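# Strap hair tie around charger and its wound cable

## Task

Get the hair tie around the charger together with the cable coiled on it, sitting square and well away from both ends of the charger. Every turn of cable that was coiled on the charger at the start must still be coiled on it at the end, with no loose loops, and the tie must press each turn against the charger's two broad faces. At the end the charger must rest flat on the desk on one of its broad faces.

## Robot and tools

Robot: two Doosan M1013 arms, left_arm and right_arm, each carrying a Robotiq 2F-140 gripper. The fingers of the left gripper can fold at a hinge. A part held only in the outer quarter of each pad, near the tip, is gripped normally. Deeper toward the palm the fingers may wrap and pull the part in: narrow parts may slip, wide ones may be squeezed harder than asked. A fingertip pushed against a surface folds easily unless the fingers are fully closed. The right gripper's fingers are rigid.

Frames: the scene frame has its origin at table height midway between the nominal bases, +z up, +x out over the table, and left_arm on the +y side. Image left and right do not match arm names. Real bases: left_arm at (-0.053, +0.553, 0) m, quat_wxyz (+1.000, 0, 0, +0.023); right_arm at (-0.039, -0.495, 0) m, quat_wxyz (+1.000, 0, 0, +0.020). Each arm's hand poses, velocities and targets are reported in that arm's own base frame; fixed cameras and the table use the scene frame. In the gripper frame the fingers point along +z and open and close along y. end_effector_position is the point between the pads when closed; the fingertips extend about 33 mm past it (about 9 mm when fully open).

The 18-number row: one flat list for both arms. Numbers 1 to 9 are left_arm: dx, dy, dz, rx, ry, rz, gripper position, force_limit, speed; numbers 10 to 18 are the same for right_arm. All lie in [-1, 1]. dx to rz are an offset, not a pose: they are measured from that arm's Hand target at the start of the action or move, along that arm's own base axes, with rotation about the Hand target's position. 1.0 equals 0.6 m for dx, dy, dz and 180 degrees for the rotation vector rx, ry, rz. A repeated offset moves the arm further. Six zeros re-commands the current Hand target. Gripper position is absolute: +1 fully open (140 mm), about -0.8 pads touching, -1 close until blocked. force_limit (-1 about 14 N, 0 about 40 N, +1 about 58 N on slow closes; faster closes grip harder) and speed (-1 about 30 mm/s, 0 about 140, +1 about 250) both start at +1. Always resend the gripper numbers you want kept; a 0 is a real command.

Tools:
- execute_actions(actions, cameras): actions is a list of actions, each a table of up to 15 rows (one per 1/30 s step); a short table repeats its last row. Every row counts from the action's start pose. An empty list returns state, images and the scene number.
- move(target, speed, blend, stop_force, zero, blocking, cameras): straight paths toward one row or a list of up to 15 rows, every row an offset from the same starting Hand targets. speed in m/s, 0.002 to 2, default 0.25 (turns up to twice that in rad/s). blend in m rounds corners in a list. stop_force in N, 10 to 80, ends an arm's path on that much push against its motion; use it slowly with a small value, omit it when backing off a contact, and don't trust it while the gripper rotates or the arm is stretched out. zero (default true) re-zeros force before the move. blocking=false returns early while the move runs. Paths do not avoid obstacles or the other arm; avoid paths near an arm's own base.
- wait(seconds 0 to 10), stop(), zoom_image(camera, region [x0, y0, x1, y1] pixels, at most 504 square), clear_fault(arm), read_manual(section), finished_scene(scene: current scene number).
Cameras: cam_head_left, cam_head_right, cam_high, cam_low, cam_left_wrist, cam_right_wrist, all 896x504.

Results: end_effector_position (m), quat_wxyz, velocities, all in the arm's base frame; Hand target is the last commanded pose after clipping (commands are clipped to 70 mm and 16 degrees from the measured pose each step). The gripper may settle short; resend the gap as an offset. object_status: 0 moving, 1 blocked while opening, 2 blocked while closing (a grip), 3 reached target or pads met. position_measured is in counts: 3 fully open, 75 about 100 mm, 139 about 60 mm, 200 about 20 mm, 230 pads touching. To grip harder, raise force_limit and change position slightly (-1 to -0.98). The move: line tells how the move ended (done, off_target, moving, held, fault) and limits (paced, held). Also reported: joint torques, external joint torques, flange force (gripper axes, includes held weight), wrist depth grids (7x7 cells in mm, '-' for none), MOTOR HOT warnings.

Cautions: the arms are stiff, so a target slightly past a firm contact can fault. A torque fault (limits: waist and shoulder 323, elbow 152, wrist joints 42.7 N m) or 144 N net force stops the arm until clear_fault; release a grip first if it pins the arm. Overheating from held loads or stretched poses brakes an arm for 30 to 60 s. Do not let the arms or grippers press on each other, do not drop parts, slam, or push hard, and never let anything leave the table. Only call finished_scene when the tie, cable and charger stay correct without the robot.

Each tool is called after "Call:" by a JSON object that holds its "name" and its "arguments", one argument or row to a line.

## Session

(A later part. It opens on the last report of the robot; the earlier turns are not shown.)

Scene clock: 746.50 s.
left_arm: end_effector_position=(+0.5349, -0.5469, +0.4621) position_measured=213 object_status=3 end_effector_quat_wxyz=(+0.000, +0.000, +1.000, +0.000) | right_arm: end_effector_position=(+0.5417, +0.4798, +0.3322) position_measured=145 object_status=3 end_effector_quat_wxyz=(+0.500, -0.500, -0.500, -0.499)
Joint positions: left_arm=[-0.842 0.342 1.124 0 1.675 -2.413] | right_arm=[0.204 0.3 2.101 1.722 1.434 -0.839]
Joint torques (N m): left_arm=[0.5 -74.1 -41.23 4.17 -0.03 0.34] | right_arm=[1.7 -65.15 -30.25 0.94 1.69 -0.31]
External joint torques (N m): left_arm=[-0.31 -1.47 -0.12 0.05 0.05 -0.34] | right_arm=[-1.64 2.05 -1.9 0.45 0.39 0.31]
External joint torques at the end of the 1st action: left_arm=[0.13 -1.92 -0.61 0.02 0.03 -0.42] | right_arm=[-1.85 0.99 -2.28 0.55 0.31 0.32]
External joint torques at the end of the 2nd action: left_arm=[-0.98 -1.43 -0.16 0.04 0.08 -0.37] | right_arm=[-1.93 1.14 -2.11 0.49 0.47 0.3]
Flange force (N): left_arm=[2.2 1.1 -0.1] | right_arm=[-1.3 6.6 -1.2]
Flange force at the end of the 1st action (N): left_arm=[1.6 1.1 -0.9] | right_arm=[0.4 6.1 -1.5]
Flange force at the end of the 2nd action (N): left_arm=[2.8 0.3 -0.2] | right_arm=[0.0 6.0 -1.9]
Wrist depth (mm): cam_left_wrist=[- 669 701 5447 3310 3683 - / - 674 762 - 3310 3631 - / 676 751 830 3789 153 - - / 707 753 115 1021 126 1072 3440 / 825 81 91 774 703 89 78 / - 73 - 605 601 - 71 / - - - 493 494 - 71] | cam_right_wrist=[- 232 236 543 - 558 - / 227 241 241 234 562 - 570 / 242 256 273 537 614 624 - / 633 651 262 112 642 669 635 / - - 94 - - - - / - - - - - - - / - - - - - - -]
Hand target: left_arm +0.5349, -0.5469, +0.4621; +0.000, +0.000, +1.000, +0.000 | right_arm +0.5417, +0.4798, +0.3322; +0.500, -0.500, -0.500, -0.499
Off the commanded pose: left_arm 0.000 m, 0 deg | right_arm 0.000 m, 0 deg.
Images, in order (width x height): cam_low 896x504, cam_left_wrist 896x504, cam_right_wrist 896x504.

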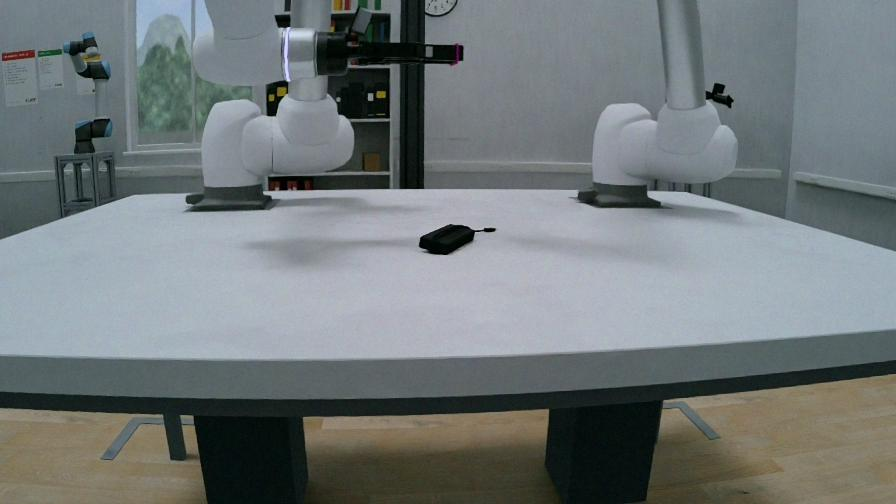

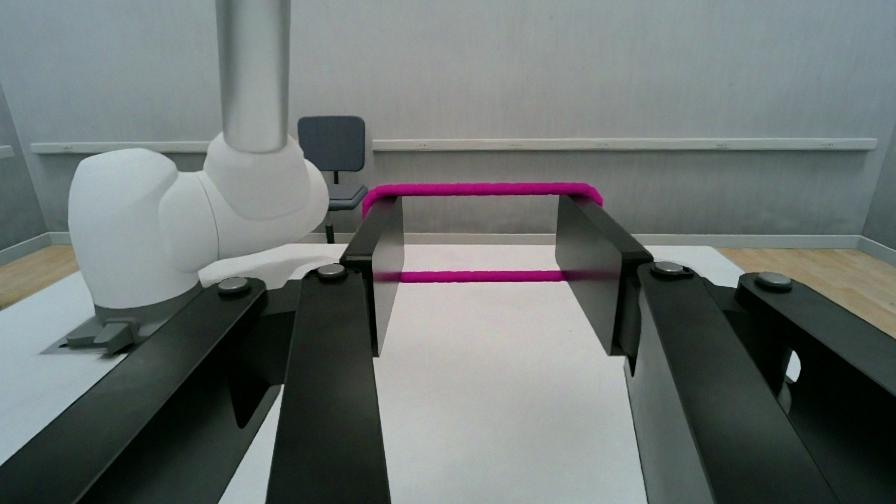

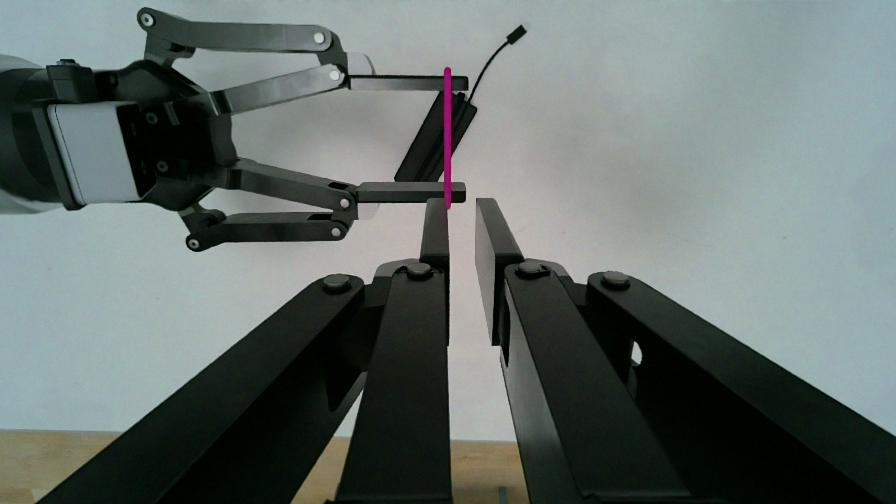

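Call:
{"name": "move", "arguments": {
  "target": [
    [0,0,0.03,0,0,0,-0.66,-1,-1,0.05,-0.37,0.1,0,0,0,-0.13,0,-1],
    [-0.025,0.0098,-0.437,0,0,-0.162,0.17,-1,0,0.05,-0.37,0.1,0,0,0,-0.13,0,-1]
  ],
  "speed": 0.25,
  "cameras": ["cam_right_wrist","cam_low","cam_left_wrist"]
}}

Call:
{"name": "zoom_image", "arguments": {
  "camera": "cam_right_wrist",
  "region": [298, 60, 648, 280]
}}

Scene clock: 780.87 s.
left_arm: end_effector_position=(+0.5198, -0.5411, +0.1999) position_measured=108 object_status=0 end_effector_quat_wxyz=(+0.000, +0.251, +0.968, +0.000) | right_arm: end_effector_position=(+0.5717, +0.2578, +0.3922) position_measured=145 object_status=3 end_effector_quat_wxyz=(+0.500, -0.500, -0.500, -0.499)
Joint positions: left_arm=[-0.851 0.374 1.557 0 1.21 -1.914] | right_arm=[-0.19 0.244 2.031 1.447 1.715 -0.712]
Joint torques (N m): left_arm=[0.8 -75.14 -38.85 3.91 -0.03 0.23] | right_arm=[2.1 -60.33 -32.61 2.04 1.44 -0.33]
External joint torques (N m): left_arm=[-1.12 -1.72 -0.32 0.09 0.07 -0.23] | right_arm=[-2.03 0.65 -1.84 0.45 0.38 0.33]
Flange force (N): left_arm=[2.4 -1.2 -1.5] | right_arm=[1.5 3.8 -4.0]
Wrist depth (mm): cam_left_wrist=[- - 835 317 3845 2842 2615 / 3845 - 908 340 - - - / - 972 1006 356 3789 - 4587 / 3962 944 110 383 126 3396 3533 / 976 81 91 466 145 89 79 / - 73 - 672 694 - 71 / - - - 567 563 - 71] | cam_right_wrist=[- - - - 310 - - / - 318 - 322 324 323 316 / - - 343 308 - - 349 / - - 136 359 137 - 356 / - - 115 - 382 92 - / - - - - 413 - - / - - - - - - -]
Hand target: left_arm +0.5199, -0.5411, +0.1999; +0.000, +0.251, +0.968, +0.000 | right_arm +0.5717, +0.2578, +0.3922; +0.500, -0.500, -0.500, -0.499
Off the commanded pose: left_arm 0.000 m, 0 deg | right_arm 0.000 m, 0 deg.
move: done
Images, in order (width x height): cam_low 896x504, cam_left_wrist 896x504, cam_right_wrist 896x504.

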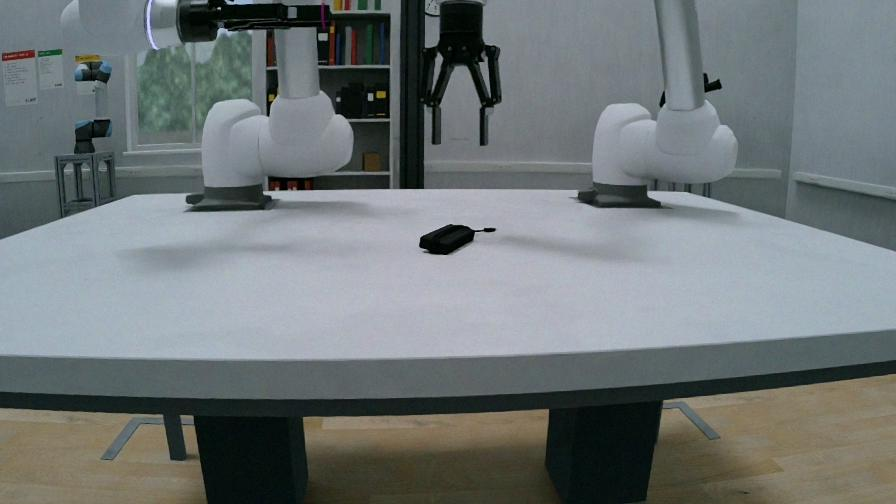

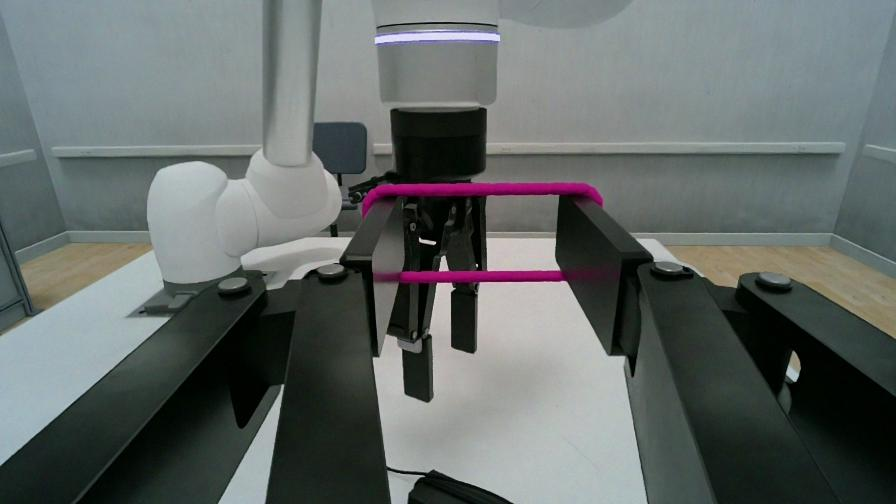

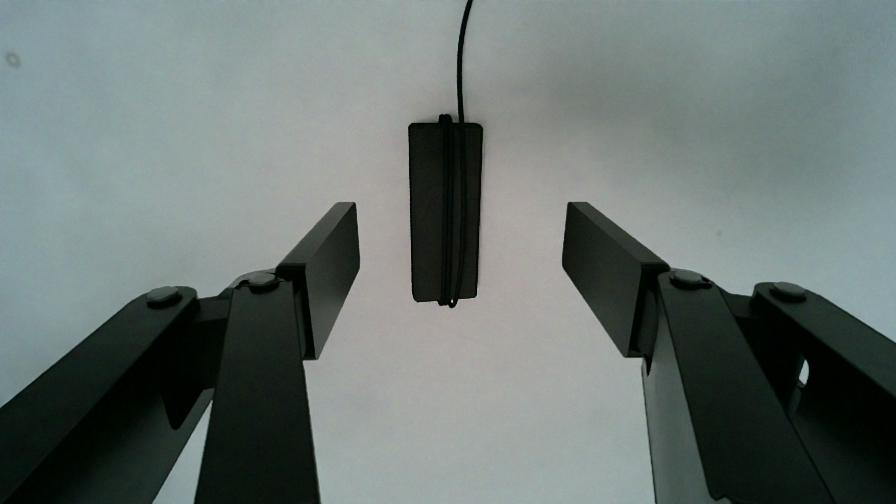

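Scaled by 1.440 from the camera's 896x504 image, which has a finer 1280x720 frame.

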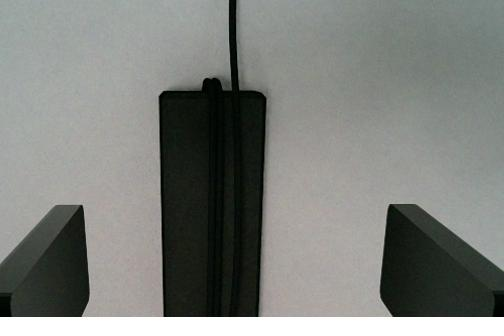

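Call:
{"name": "move", "arguments": {
  "target": [
    [-0.0025,-0.0043,-0.2,0,0,0,0.17,-0.3,-1,0,0,0,0,0,0,-0.13,0,-1],
    [-0.0025,-0.0043,-0.272,0,0,0,0.17,-0.3,-1,0,0,0,0,0,0,-0.13,0,-1]
  ],
  "speed": [0.2,0.06],
  "blend": 0.01,
  "cameras": ["cam_right_wrist","cam_low"]
}}

Call:
{"name": "zoom_image", "arguments": {
  "camera": "cam_low",
  "region": [390, 160, 540, 270]
}}

Scene clock: 800.90 s.
left_arm: end_effector_position=(+0.5183, -0.5436, +0.0367) position_measured=108 object_status=3 end_effector_quat_wxyz=(+0.000, +0.251, +0.968, +0.000) | right_arm: end_effector_position=(+0.5717, +0.2578, +0.3922) position_measured=145 object_status=3 end_effector_quat_wxyz=(+0.500, -0.500, -0.500, -0.499)
Joint positions: left_arm=[-0.855 0.5 1.696 0 0.945 -1.918] | right_arm=[-0.19 0.244 2.031 1.447 1.715 -0.712]
Joint torques (N m): left_arm=[0.29 -81.18 -33.44 3.34 -0.02 0.33] | right_arm=[1.64 -60.39 -32.64 1.93 1.44 -0.38]
External joint torques (N m): left_arm=[-0.61 -1.79 -0.35 0.12 0.06 -0.33] | right_arm=[-1.54 0.6 -1.94 0.56 0.39 0.38]
Flange force (N): left_arm=[1.9 -0.7 -2.0] | right_arm=[1.8 4.2 -3.0]
Wrist depth (mm): cam_left_wrist=[- - 776 486 - - 3268 / - - 877 328 427 3582 3582 / 4085 979 987 333 405 - - / 3631 947 110 361 126 4150 3582 / 983 81 91 403 145 89 78 / - 73 - 492 701 - 71 / - - - 529 563 - 71] | cam_right_wrist=[153 153 154 155 155 155 158 / - - 164 162 163 165 165 / 169 - 171 - 173 175 174 / 185 181 137 - 156 185 184 / - - 116 - 123 92 - / - - - - 211 - - / - - 224 - - - -]
Hand target: left_arm +0.5184, -0.5436, +0.0367; +0.000, +0.251, +0.968, +0.000 | right_arm +0.5717, +0.2578, +0.3922; +0.500, -0.500, -0.500, -0.499
Off the commanded pose: left_arm 0.000 m, 0 deg | right_arm 0.000 m, 0 deg.
move: done
Images, in order (width x height): cam_low 896x504, cam_right_wrist 896x504.

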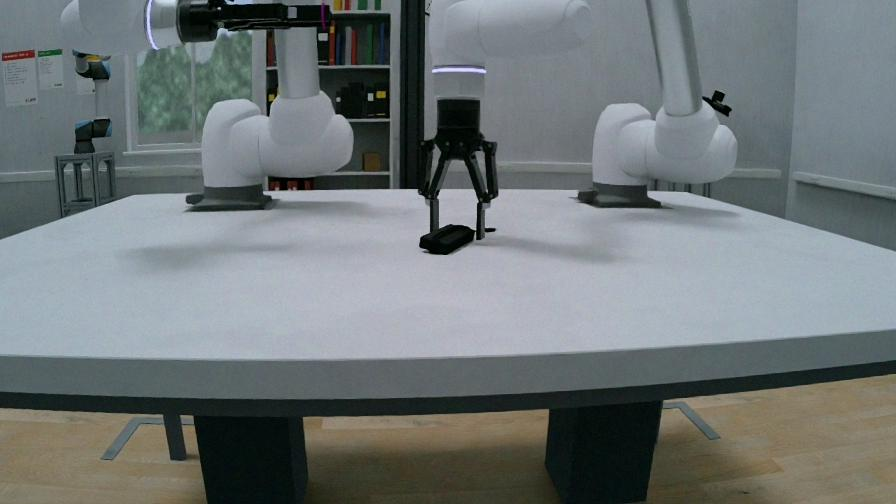

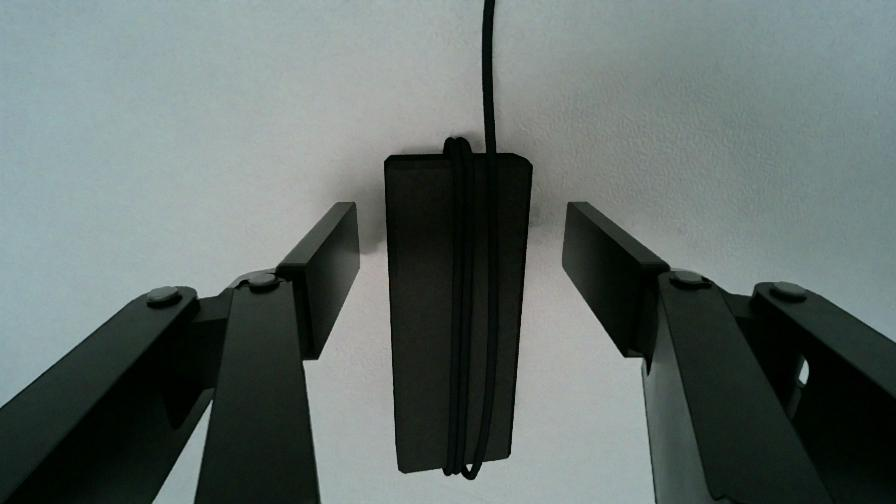

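Scaled by 3.360 from the camera's 896x504 image, which has a finer 1280x720 frame.

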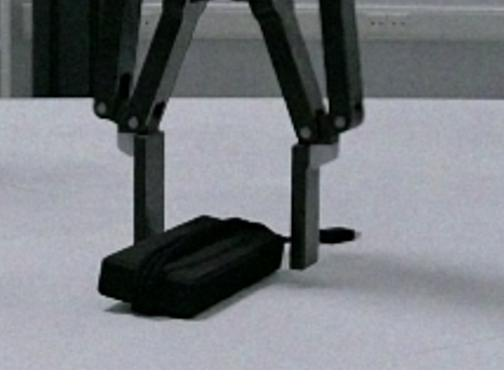

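Call:
{"name": "execute_actions", "arguments": {
  "actions": [
    [[0,0,0,0,0,0,-1,-0.3,-1,0,0,0,0,0,0,-0.13,0,-1]],
    [[0,0,0,0,0,0,-1,-0.3,-1,0,0,0,0,0,0,-0.13,0,-1]],
    [[0,0,0,0,0,0,-1,-0.3,-1,0,0,0,0,0,0,-0.13,0,-1]],
    [[0,0,0,0,0,0,-1,-0.3,-1,0,0,0,0,0,0,-0.13,0,-1]]
  ],
  "cameras": ["cam_right_wrist"]
}}

Scene clock: 815.27 s.
left_arm: end_effector_position=(+0.5184, -0.5436, +0.0367) position_measured=153 object_status=2 end_effector_quat_wxyz=(+0.000, +0.251, +0.968, +0.000) | right_arm: end_effector_position=(+0.5717, +0.2578, +0.3922) position_measured=145 object_status=3 end_effector_quat_wxyz=(+0.500, -0.500, -0.500, -0.499)
Joint positions: left_arm=[-0.855 0.5 1.696 0 0.945 -1.918] | right_arm=[-0.19 0.244 2.031 1.447 1.715 -0.712]
Joint torques (N m): left_arm=[3.05 -79.12 -31.51 4.19 0.15 0.28] | right_arm=[2.01 -61 -32.45 2.03 1.43 -0.3]
External joint torques (N m): left_arm=[-2.24 -4.01 -2.25 -0.71 -0.11 -0.28] | right_arm=[-2.01 1.27 -2.11 0.47 0.4 0.3]
External joint torques at the end of the 1st action: left_arm=[-1.29 -1.07 -0.32 0.11 0.07 -0.36] | right_arm=[-2 1.74 -1.93 0.54 0.44 0.34]
External joint torques at the end of the 2nd action: left_arm=[-3.38 -3.03 -1.97 -0.68 -0.11 -0.27] | right_arm=[-1.85 1.77 -1.83 0.52 0.4 0.29]
External joint torques at the end of the 3rd action: left_arm=[-2.15 -4.99 -2.01 -0.8 -0.05 -0.3] | right_arm=[-1.78 1.22 -2.18 0.45 0.36 0.33]
Flange force (N): left_arm=[1.6 -3.0 -5.1] | right_arm=[1.0 5.2 -4.1]
Flange force at the end of the 1st action (N): left_arm=[1.4 -1.9 -1.3] | right_arm=[0.4 5.5 -4.1]
Flange force at the end of the 2nd action (N): left_arm=[1.5 -4.6 -3.9] | right_arm=[0.2 5.4 -3.8]
Flange force at the end of the 3rd action (N): left_arm=[3.2 -2.4 -5.9] | right_arm=[1.1 5.3 -3.7]
Wrist depth (mm): cam_left_wrist=[- - 804 490 3789 - - / - - 902 329 424 - - / - 976 976 337 411 4432 - / 3902 944 109 359 126 3902 3310 / 968 81 91 403 145 89 78 / - 73 - 490 688 - 71 / - - - 523 568 - 71] | cam_right_wrist=[152 152 152 152 157 156 156 / 162 166 - - 162 164 166 / 170 169 - - 173 - 173 / 179 176 119 - 151 186 - / - - 92 - - 91 - / - - - 179 - - - / - - - - - - -]
Hand target: left_arm +0.5184, -0.5436, +0.0367; +0.000, +0.251, +0.968, +0.000 | right_arm +0.5717, +0.2578, +0.3922; +0.500, -0.500, -0.500, -0.499
Off the commanded pose: left_arm 0.000 m, 0 deg | right_arm 0.000 m, 0 deg.
Images, in order (width x height): cam_right_wrist 896x504.

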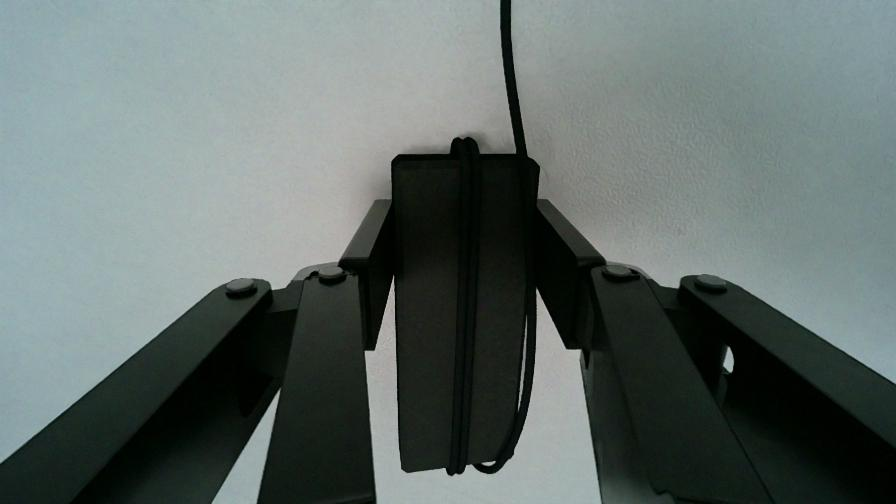

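Call:
{"name": "zoom_image", "arguments": {
  "camera": "cam_right_wrist",
  "region": [358, 110, 618, 350]
}}

Call:
{"name": "zoom_image", "arguments": {
  "camera": "cam_right_wrist",
  "region": [358, 320, 618, 500]
}}

Call:
{"name": "execute_actions", "arguments": {
  "actions": []
}}

Call:
{"name": "zoom_image", "arguments": {
  "camera": "cam_low",
  "region": [390, 160, 540, 270]
}}

Call:
{"name": "zoom_image", "arguments": {
  "camera": "cam_high",
  "region": [360, 150, 480, 260]
}}

Scaled by 1.938 from the camera's 896x504 image, which has a finer 1280x720 frame.

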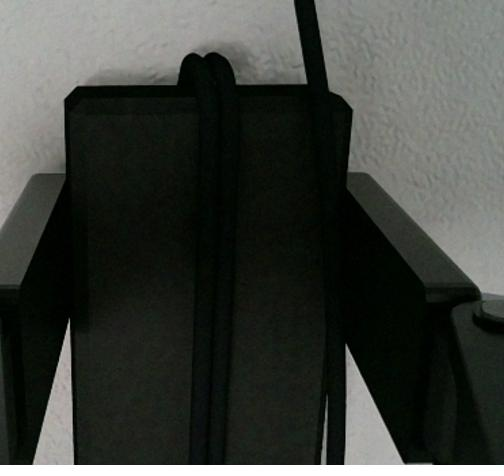

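Scaled by 1.938 from the camera's 896x504 image, which has a finer 1280x720 frame.

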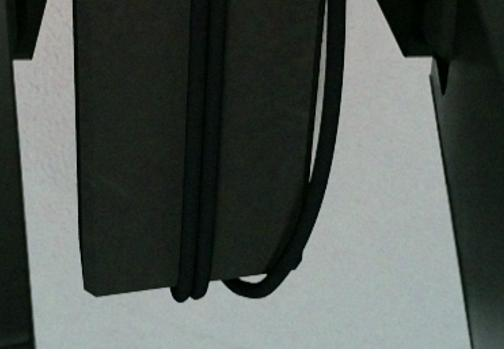

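Scene clock: 834.47 s.
left_arm: end_effector_position=(+0.5184, -0.5436, +0.0367) position_measured=153 object_status=2 end_effector_quat_wxyz=(+0.000, +0.251, +0.968, +0.000) | right_arm: end_effector_position=(+0.5717, +0.2578, +0.3922) position_measured=145 object_status=3 end_effector_quat_wxyz=(+0.500, -0.500, -0.500, -0.499)
Joint positions: left_arm=[-0.855 0.5 1.696 0 0.945 -1.918] | right_arm=[-0.19 0.244 2.031 1.447 1.715 -0.712]
Joint velocities: within noise
Joint torques (N m): left_arm=[3.13 -78.43 -31.6 4.32 0.1 0.25] | right_arm=[1.76 -61.28 -32.46 2.03 1.48 -0.26]
External joint torques (N m): left_arm=[-2.95 -5.4 -2.38 -0.84 -0.06 -0.25] | right_arm=[-1.79 1.53 -2.05 0.47 0.35 0.26]
Flange force (N): left_arm=[3.3 -3.4 -6.5] | right_arm=[0.5 5.5 -3.7]
Wrist depth (mm): cam_left_wrist=[- - 785 497 - 3631 - / - 2314 908 326 422 - - / - 965 990 336 399 3631 - / 3582 944 114 362 127 3962 3533 / 968 81 91 405 145 89 79 / - 73 - 470 697 - 71 / - - - 523 567 - 71] | cam_right_wrist=[154 155 156 151 155 - 155 / 161 - 162 162 164 164 166 / - 171 - - 170 173 176 / 181 181 177 158 151 183 185 / - - 92 - - 91 195 / - - - 183 - - - / - - - 223 - - -]
Hand target: left_arm +0.5184, -0.5436, +0.0367; +0.000, +0.251, +0.968, +0.000 | right_arm +0.5717, +0.2578, +0.3922; +0.500, -0.500, -0.500, -0.499
Tool commands: left_gripper/position=-1.0 left_gripper/force_limit=-0.3 left_gripper/speed=-1.0 right_gripper/position=-0.13 right_gripper/force_limit=+0.0 right_gripper/speed=-1.0
Off the commanded pose: left_arm 0.000 m, 0 deg | right_arm 0.000 m, 0 deg.

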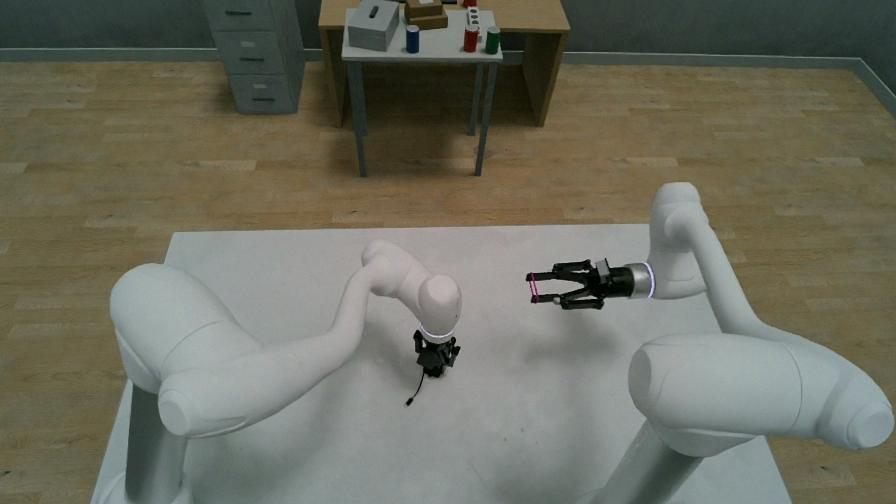

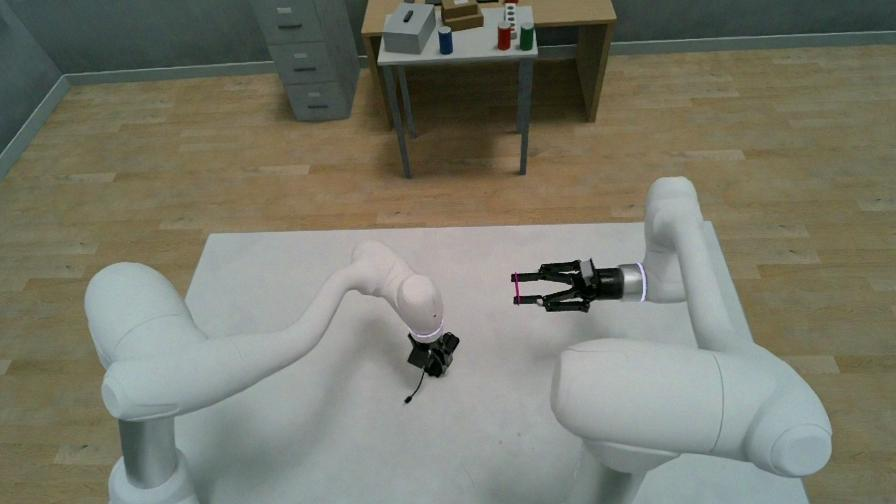

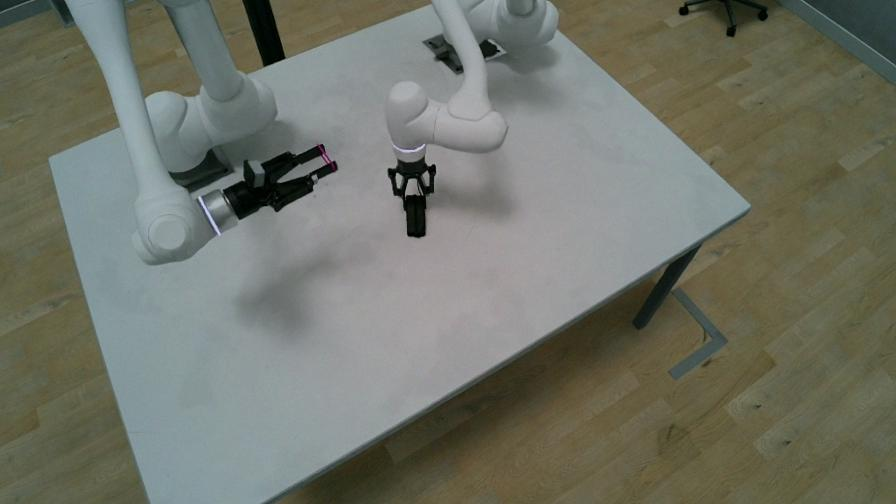

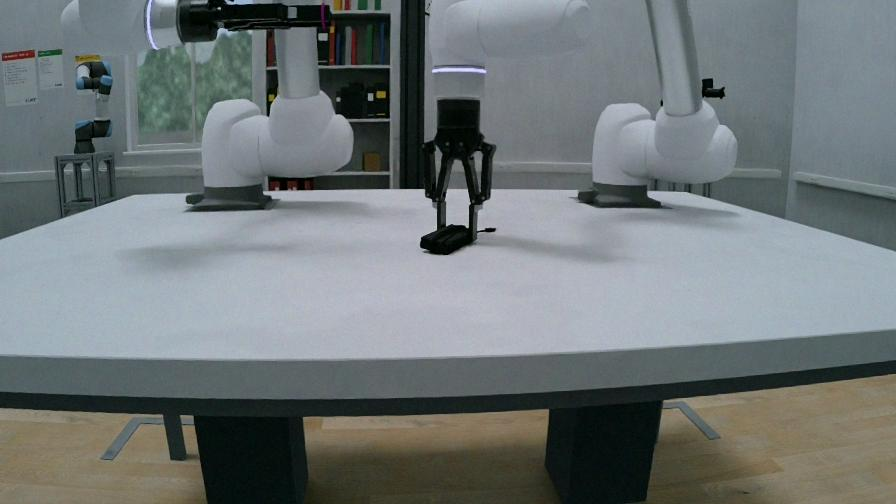

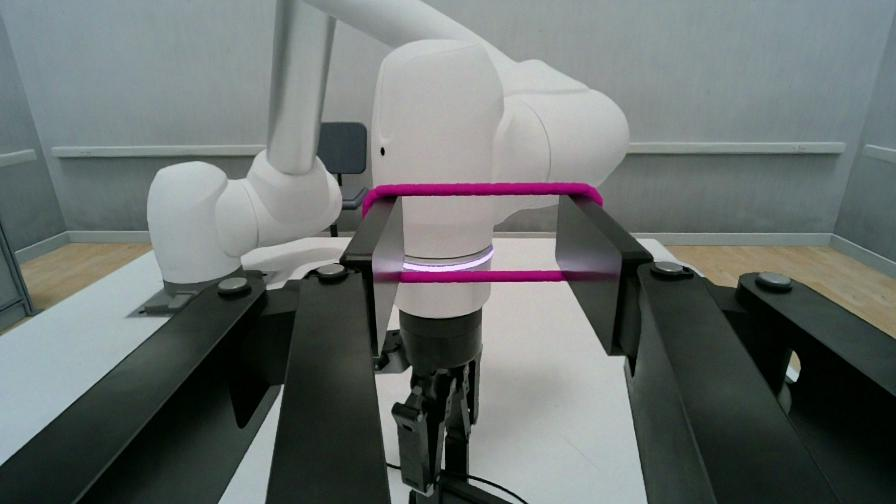

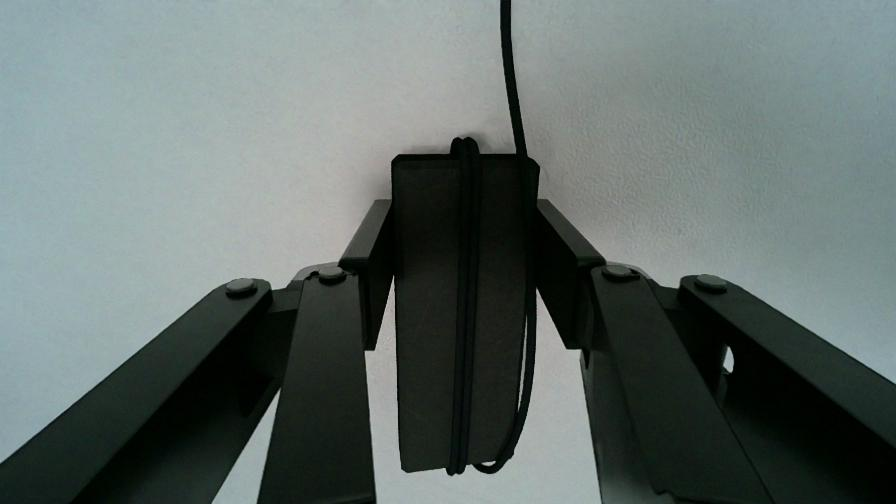

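Scaled by 3.360 from the camera's 896x504 image, which has a finer 1280x720 frame.

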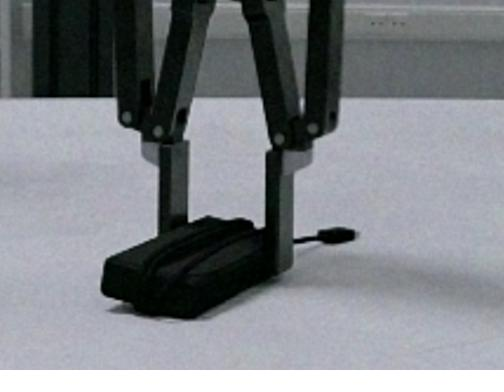

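Scaled by 4.200 from the camera's 896x504 image, which has a finer 1280x720 frame.

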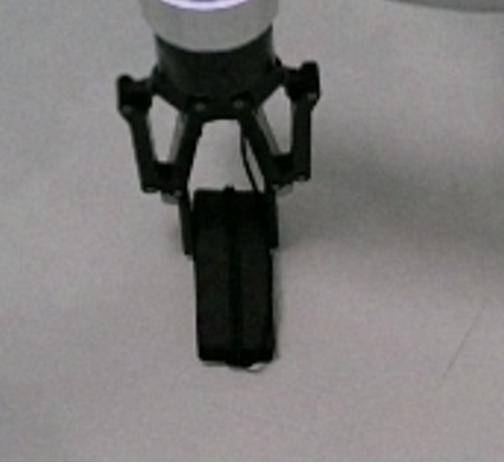

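Call:
{"name": "execute_actions", "arguments": {
  "actions": [
    [[0,0,0,0,0,0,-0.13,-0.3,-1,0,0,0,0,0,0,-0.13,0,-1]],
    [[0,0,0,0,0,0,-0.13,-0.3,-1,0,0,0,0,0,0,-0.13,0,-1]]
  ],
  "cameras": ["cam_right_wrist","cam_low"]
}}

Call:
{"name": "zoom_image", "arguments": {
  "camera": "cam_right_wrist",
  "region": [348, 110, 648, 490]
}}

Call:
{"name": "zoom_image", "arguments": {
  "camera": "cam_low",
  "region": [410, 210, 500, 260]
}}

Scene clock: 853.63 s.
left_arm: end_effector_position=(+0.5184, -0.5436, +0.0367) position_measured=145 object_status=3 end_effector_quat_wxyz=(+0.000, +0.251, +0.968, +0.000) | right_arm: end_effector_position=(+0.5717, +0.2578, +0.3922) position_measured=145 object_status=3 end_effector_quat_wxyz=(+0.500, -0.500, -0.500, -0.499)
Joint positions: left_arm=[-0.855 0.5 1.696 0 0.945 -1.918] | right_arm=[-0.19 0.244 2.031 1.447 1.715 -0.712]
Joint torques (N m): left_arm=[0.94 -81.09 -33.49 3.41 0.01 0.29] | right_arm=[1.91 -60.93 -32.61 2.03 1.55 -0.26]
External joint torques (N m): left_arm=[-1.21 -1.91 -0.34 0.05 0.03 -0.29] | right_arm=[-1.82 1.18 -1.84 0.46 0.28 0.26]
External joint torques at the end of the 1st action: left_arm=[-0.15 -1.41 -0.2 0.02 0.05 -0.31] | right_arm=[-1.79 1.03 -1.99 0.54 0.42 0.31]
Flange force (N): left_arm=[2.4 -1.4 -2.1] | right_arm=[0.8 4.6 -3.6]
Flange force at the end of the 1st action (N): left_arm=[1.5 -0.2 -1.6] | right_arm=[1.2 4.7 -3.6]
Wrist depth (mm): cam_left_wrist=[3789 3486 802 492 4022 2873 2938 / 3789 - 898 328 429 - 3789 / 4022 987 994 337 402 3845 - / 4286 968 110 356 126 3962 3440 / 979 81 91 403 145 89 78 / - 73 - 491 699 - 71 / - - - 524 573 - 71] | cam_right_wrist=[153 152 154 - 155 155 157 / 161 - 163 163 163 164 - / 170 172 171 153 171 171 174 / - 179 136 - 136 - 185 / - - 86 - - 92 194 / - - - - - - - / - - - - - - -]
Hand target: left_arm +0.5184, -0.5436, +0.0367; +0.000, +0.251, +0.968, +0.000 | right_arm +0.5717, +0.2578, +0.3922; +0.500, -0.500, -0.500, -0.499
Off the commanded pose: left_arm 0.000 m, 0 deg | right_arm 0.000 m, 0 deg.
Images, in order (width x height): cam_low 896x504, cam_right_wrist 896x504.

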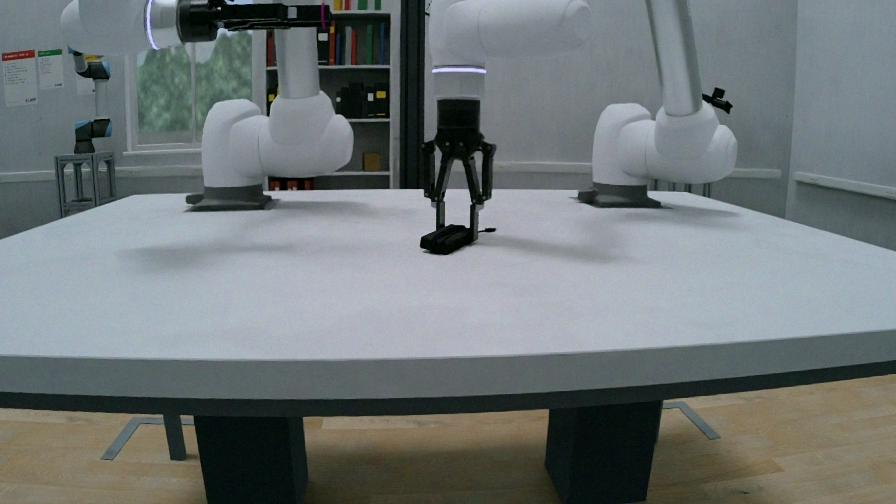

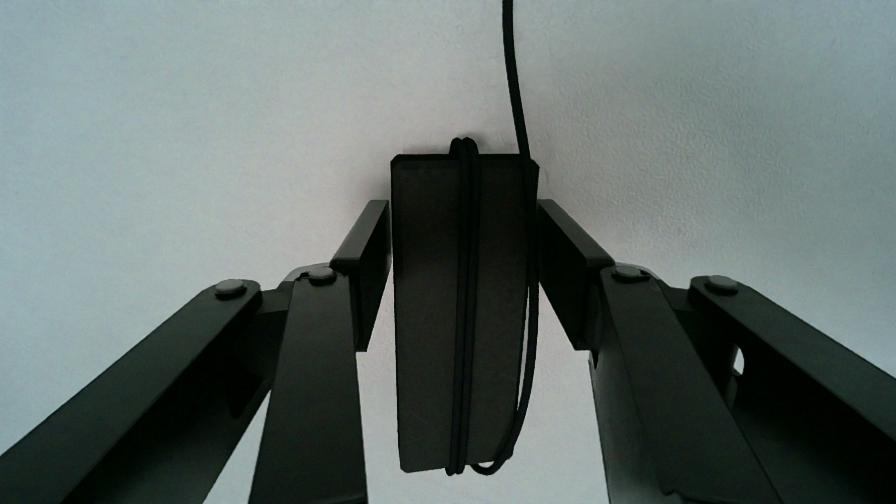

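Scaled by 1.326 from the camera's 896x504 image, which has a finer 1280x720 frame.

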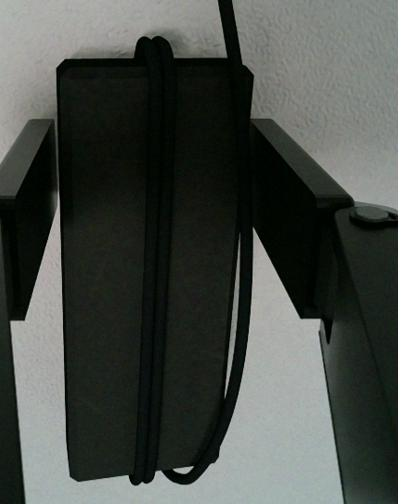

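Scaled by 5.600 from the camera's 896x504 image, which has a finer 1280x720 frame.

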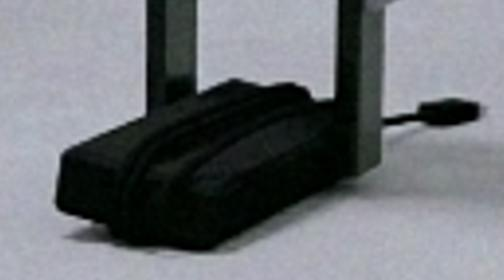

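Call:
{"name": "move", "arguments": {
  "target": [
    [0,0,0,0,0,0,0.17,-0.3,-1,0,0,0,0,0,0,-0.13,0,-1],
    [0.0915,0.164,0.1,0.1667,-0.0945,0,0.17,-0.3,-1,0,0,0,0,0,0,-0.13,0,-1]
  ],
  "speed": 0.12,
  "cameras": ["cam_right_wrist","cam_low"]
}}

Call:
{"name": "zoom_image", "arguments": {
  "camera": "cam_right_wrist",
  "region": [298, 80, 598, 400]
}}

Scene clock: 879.20 s.
left_arm: end_effector_position=(+0.5732, -0.4452, +0.0968) position_measured=108 object_status=3 end_effector_quat_wxyz=(+0.077, +0.240, +0.924, +0.286) | right_arm: end_effector_position=(+0.5717, +0.2578, +0.3922) position_measured=145 object_status=3 end_effector_quat_wxyz=(+0.500, -0.500, -0.500, -0.499)
Joint positions: left_arm=[-0.947 0.531 1.641 0.564 1.296 -2.258] | right_arm=[-0.19 0.244 2.031 1.447 1.715 -0.712]
Joint torques (N m): left_arm=[0.75 -85.26 -35.01 4.05 0.97 0.31] | right_arm=[2.12 -60.72 -32.56 1.97 1.5 -0.39]
External joint torques (N m): left_arm=[-0.68 -1.68 -0.05 0.08 0.02 -0.28] | right_arm=[-2.11 0.85 -2.14 0.54 0.32 0.39]
Flange force (N): left_arm=[2.6 0.6 -1.2] | right_arm=[1.7 4.7 -4.1]
Wrist depth (mm): cam_left_wrist=[3228 3440 732 295 281 295 - / - - 240 274 284 320 3396 / 5127 968 253 273 305 - 3150 / 3845 958 110 308 126 3789 3845 / 968 81 91 426 145 89 78 / - 73 - 655 697 - 71 / - - - 554 565 - 71] | cam_right_wrist=[149 166 181 - 273 340 - / - 161 188 231 - 353 533 / - 163 - - - - 585 / - - 136 275 137 594 3852 / - - 136 280 123 92 - / - - 255 287 - - - / - - - 316 - - -]
Hand target: left_arm +0.5733, -0.4452, +0.0967; +0.077, +0.240, +0.924, +0.286 | right_arm +0.5717, +0.2578, +0.3922; +0.500, -0.500, -0.500, -0.499
Off the commanded pose: left_arm 0.000 m, 0 deg | right_arm 0.000 m, 0 deg.
move: done
Images, in order (width x height): cam_low 896x504, cam_right_wrist 896x504.

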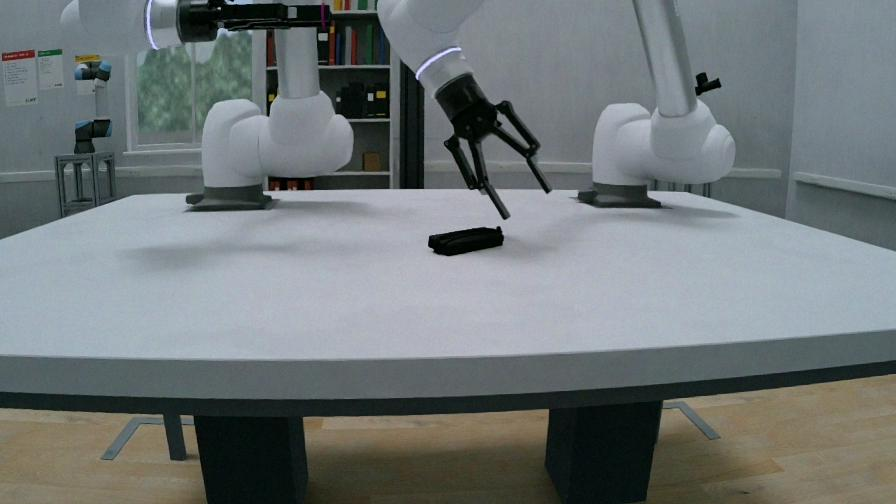

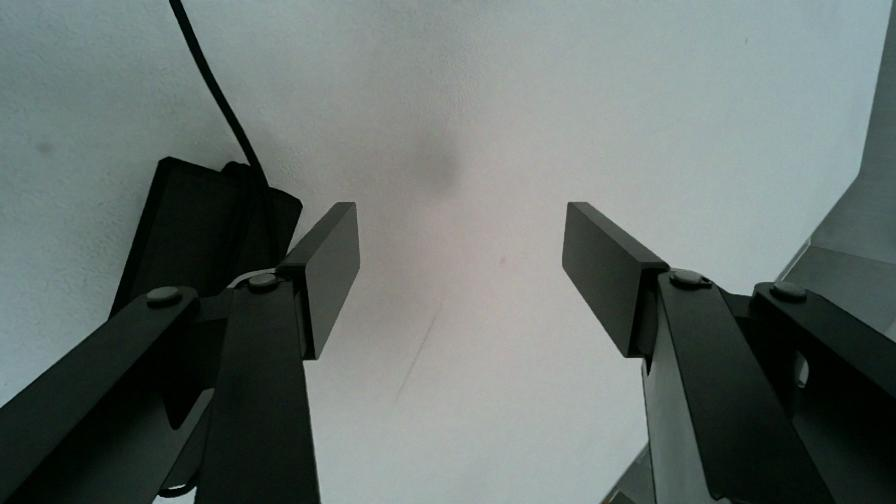

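Scaled by 1.575 from the camera's 896x504 image, which has a finer 1280x720 frame.

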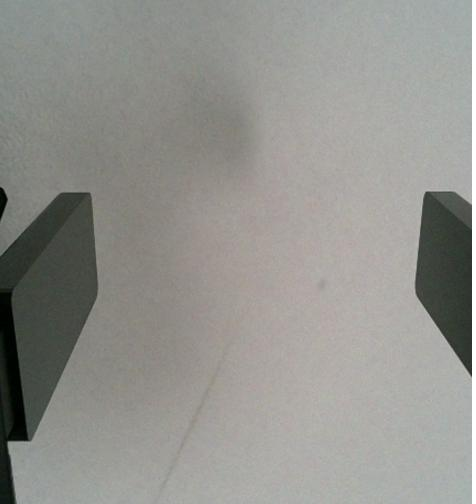

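Call:
{"name": "move", "arguments": {
  "target": [
    [0,0,0.2,0,0,0,0.17,-0.3,-1,0,0,0,0,0,0,-0.13,0,-1],
    [-0.03,-0.17,0.26,-0.1667,0.0945,0,0.17,-0.3,-1,0,0,0,0,0,0,-0.13,0,-1]
  ],
  "speed": 0.2,
  "cameras": ["cam_right_wrist","cam_low"]
}}

Call:
{"name": "zoom_image", "arguments": {
  "camera": "cam_right_wrist",
  "region": [348, 30, 648, 330]
}}

Call:
{"name": "zoom_image", "arguments": {
  "camera": "cam_low",
  "region": [410, 210, 520, 270]
}}

Scene clock: 890.03 s.
left_arm: end_effector_position=(+0.5552, -0.5472, +0.2528) position_measured=108 object_status=3 end_effector_quat_wxyz=(+0.000, +0.251, +0.968, +0.000) | right_arm: end_effector_position=(+0.5717, +0.2578, +0.3922) position_measured=145 object_status=3 end_effector_quat_wxyz=(+0.500, -0.500, -0.500, -0.499)
Joint positions: left_arm=[-0.822 0.393 1.43 0 1.318 -1.885] | right_arm=[-0.19 0.244 2.031 1.447 1.715 -0.712]
Joint torques (N m): left_arm=[0.46 -78.23 -39.89 4.14 -0.08 0.29] | right_arm=[1.43 -60.51 -32.4 2.02 1.41 -0.32]
External joint torques (N m): left_arm=[-0.94 -1.45 -0.5 -0.01 0.11 -0.29] | right_arm=[-1.45 0.75 -2.12 0.48 0.42 0.32]
Flange force (N): left_arm=[1.5 -1.2 -1.4] | right_arm=[1.6 4.7 -3.1]
Wrist depth (mm): cam_left_wrist=[- 3150 863 316 - - - / 3631 - 937 330 - 2905 3486 / 5810 965 1029 330 420 - 3683 / 4022 937 110 339 126 4022 3440 / 987 81 91 812 145 89 78 / - 73 - 695 703 - 71 / - - - 557 572 - 71] | cam_right_wrist=[- - - 348 355 - 361 / 370 - - 366 - - 379 / 380 416 - 382 - 420 - / 418 416 136 - 136 - - / - - 116 438 123 92 - / - - 481 - - - - / - - - - - - -]
Hand target: left_arm +0.5553, -0.5472, +0.2527; +0.000, +0.251, +0.968, +0.000 | right_arm +0.5717, +0.2578, +0.3922; +0.500, -0.500, -0.500, -0.499
Off the commanded pose: left_arm 0.000 m, 0 deg | right_arm 0.000 m, 0 deg.
move: done
Images, in order (width x height): cam_low 896x504, cam_right_wrist 896x504.

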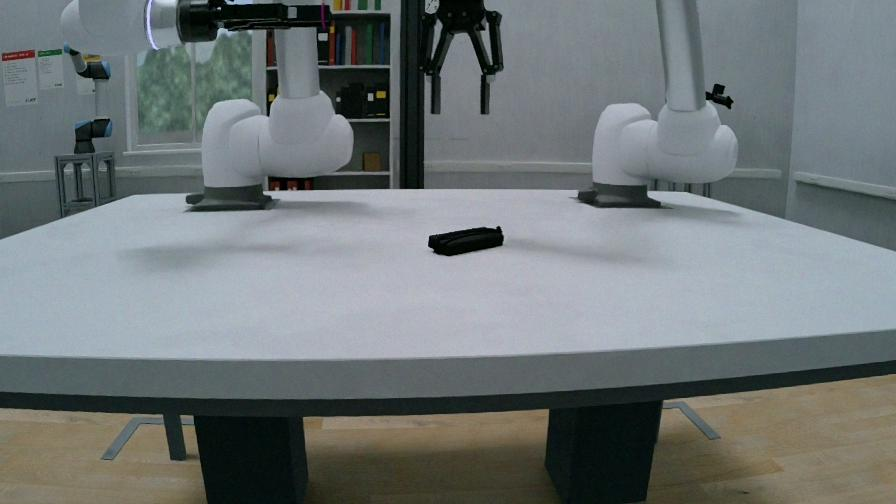

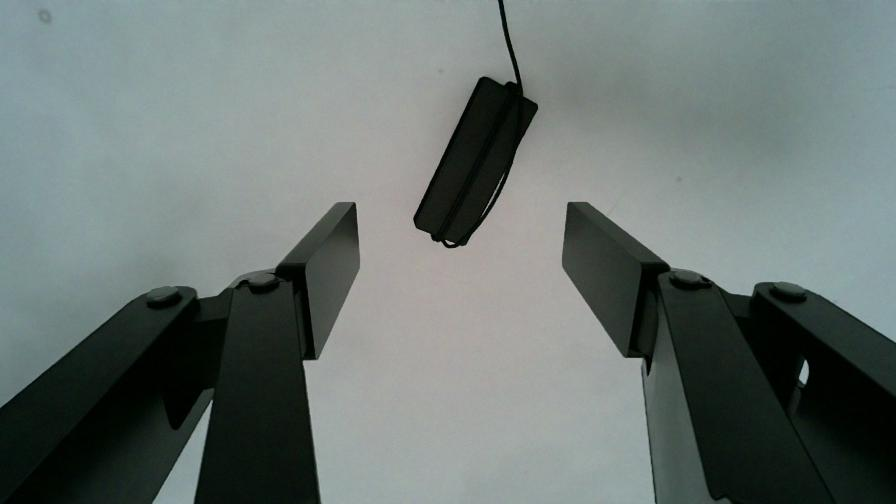

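Scaled by 1.680 from the camera's 896x504 image, which has a finer 1280x720 frame.

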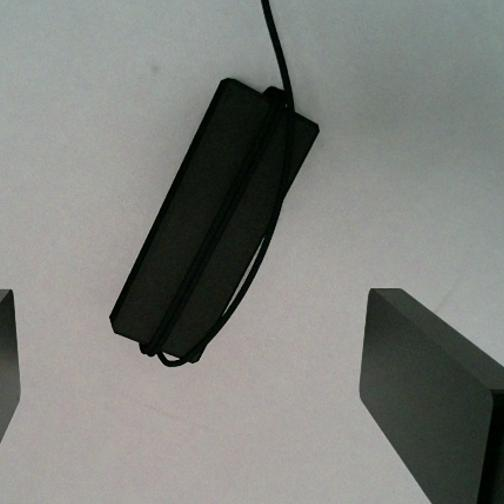

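Scaled by 4.582 from the camera's 896x504 image, which has a finer 1280x720 frame.

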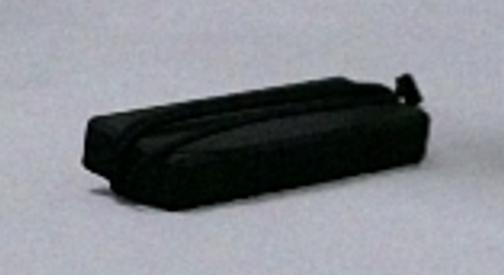

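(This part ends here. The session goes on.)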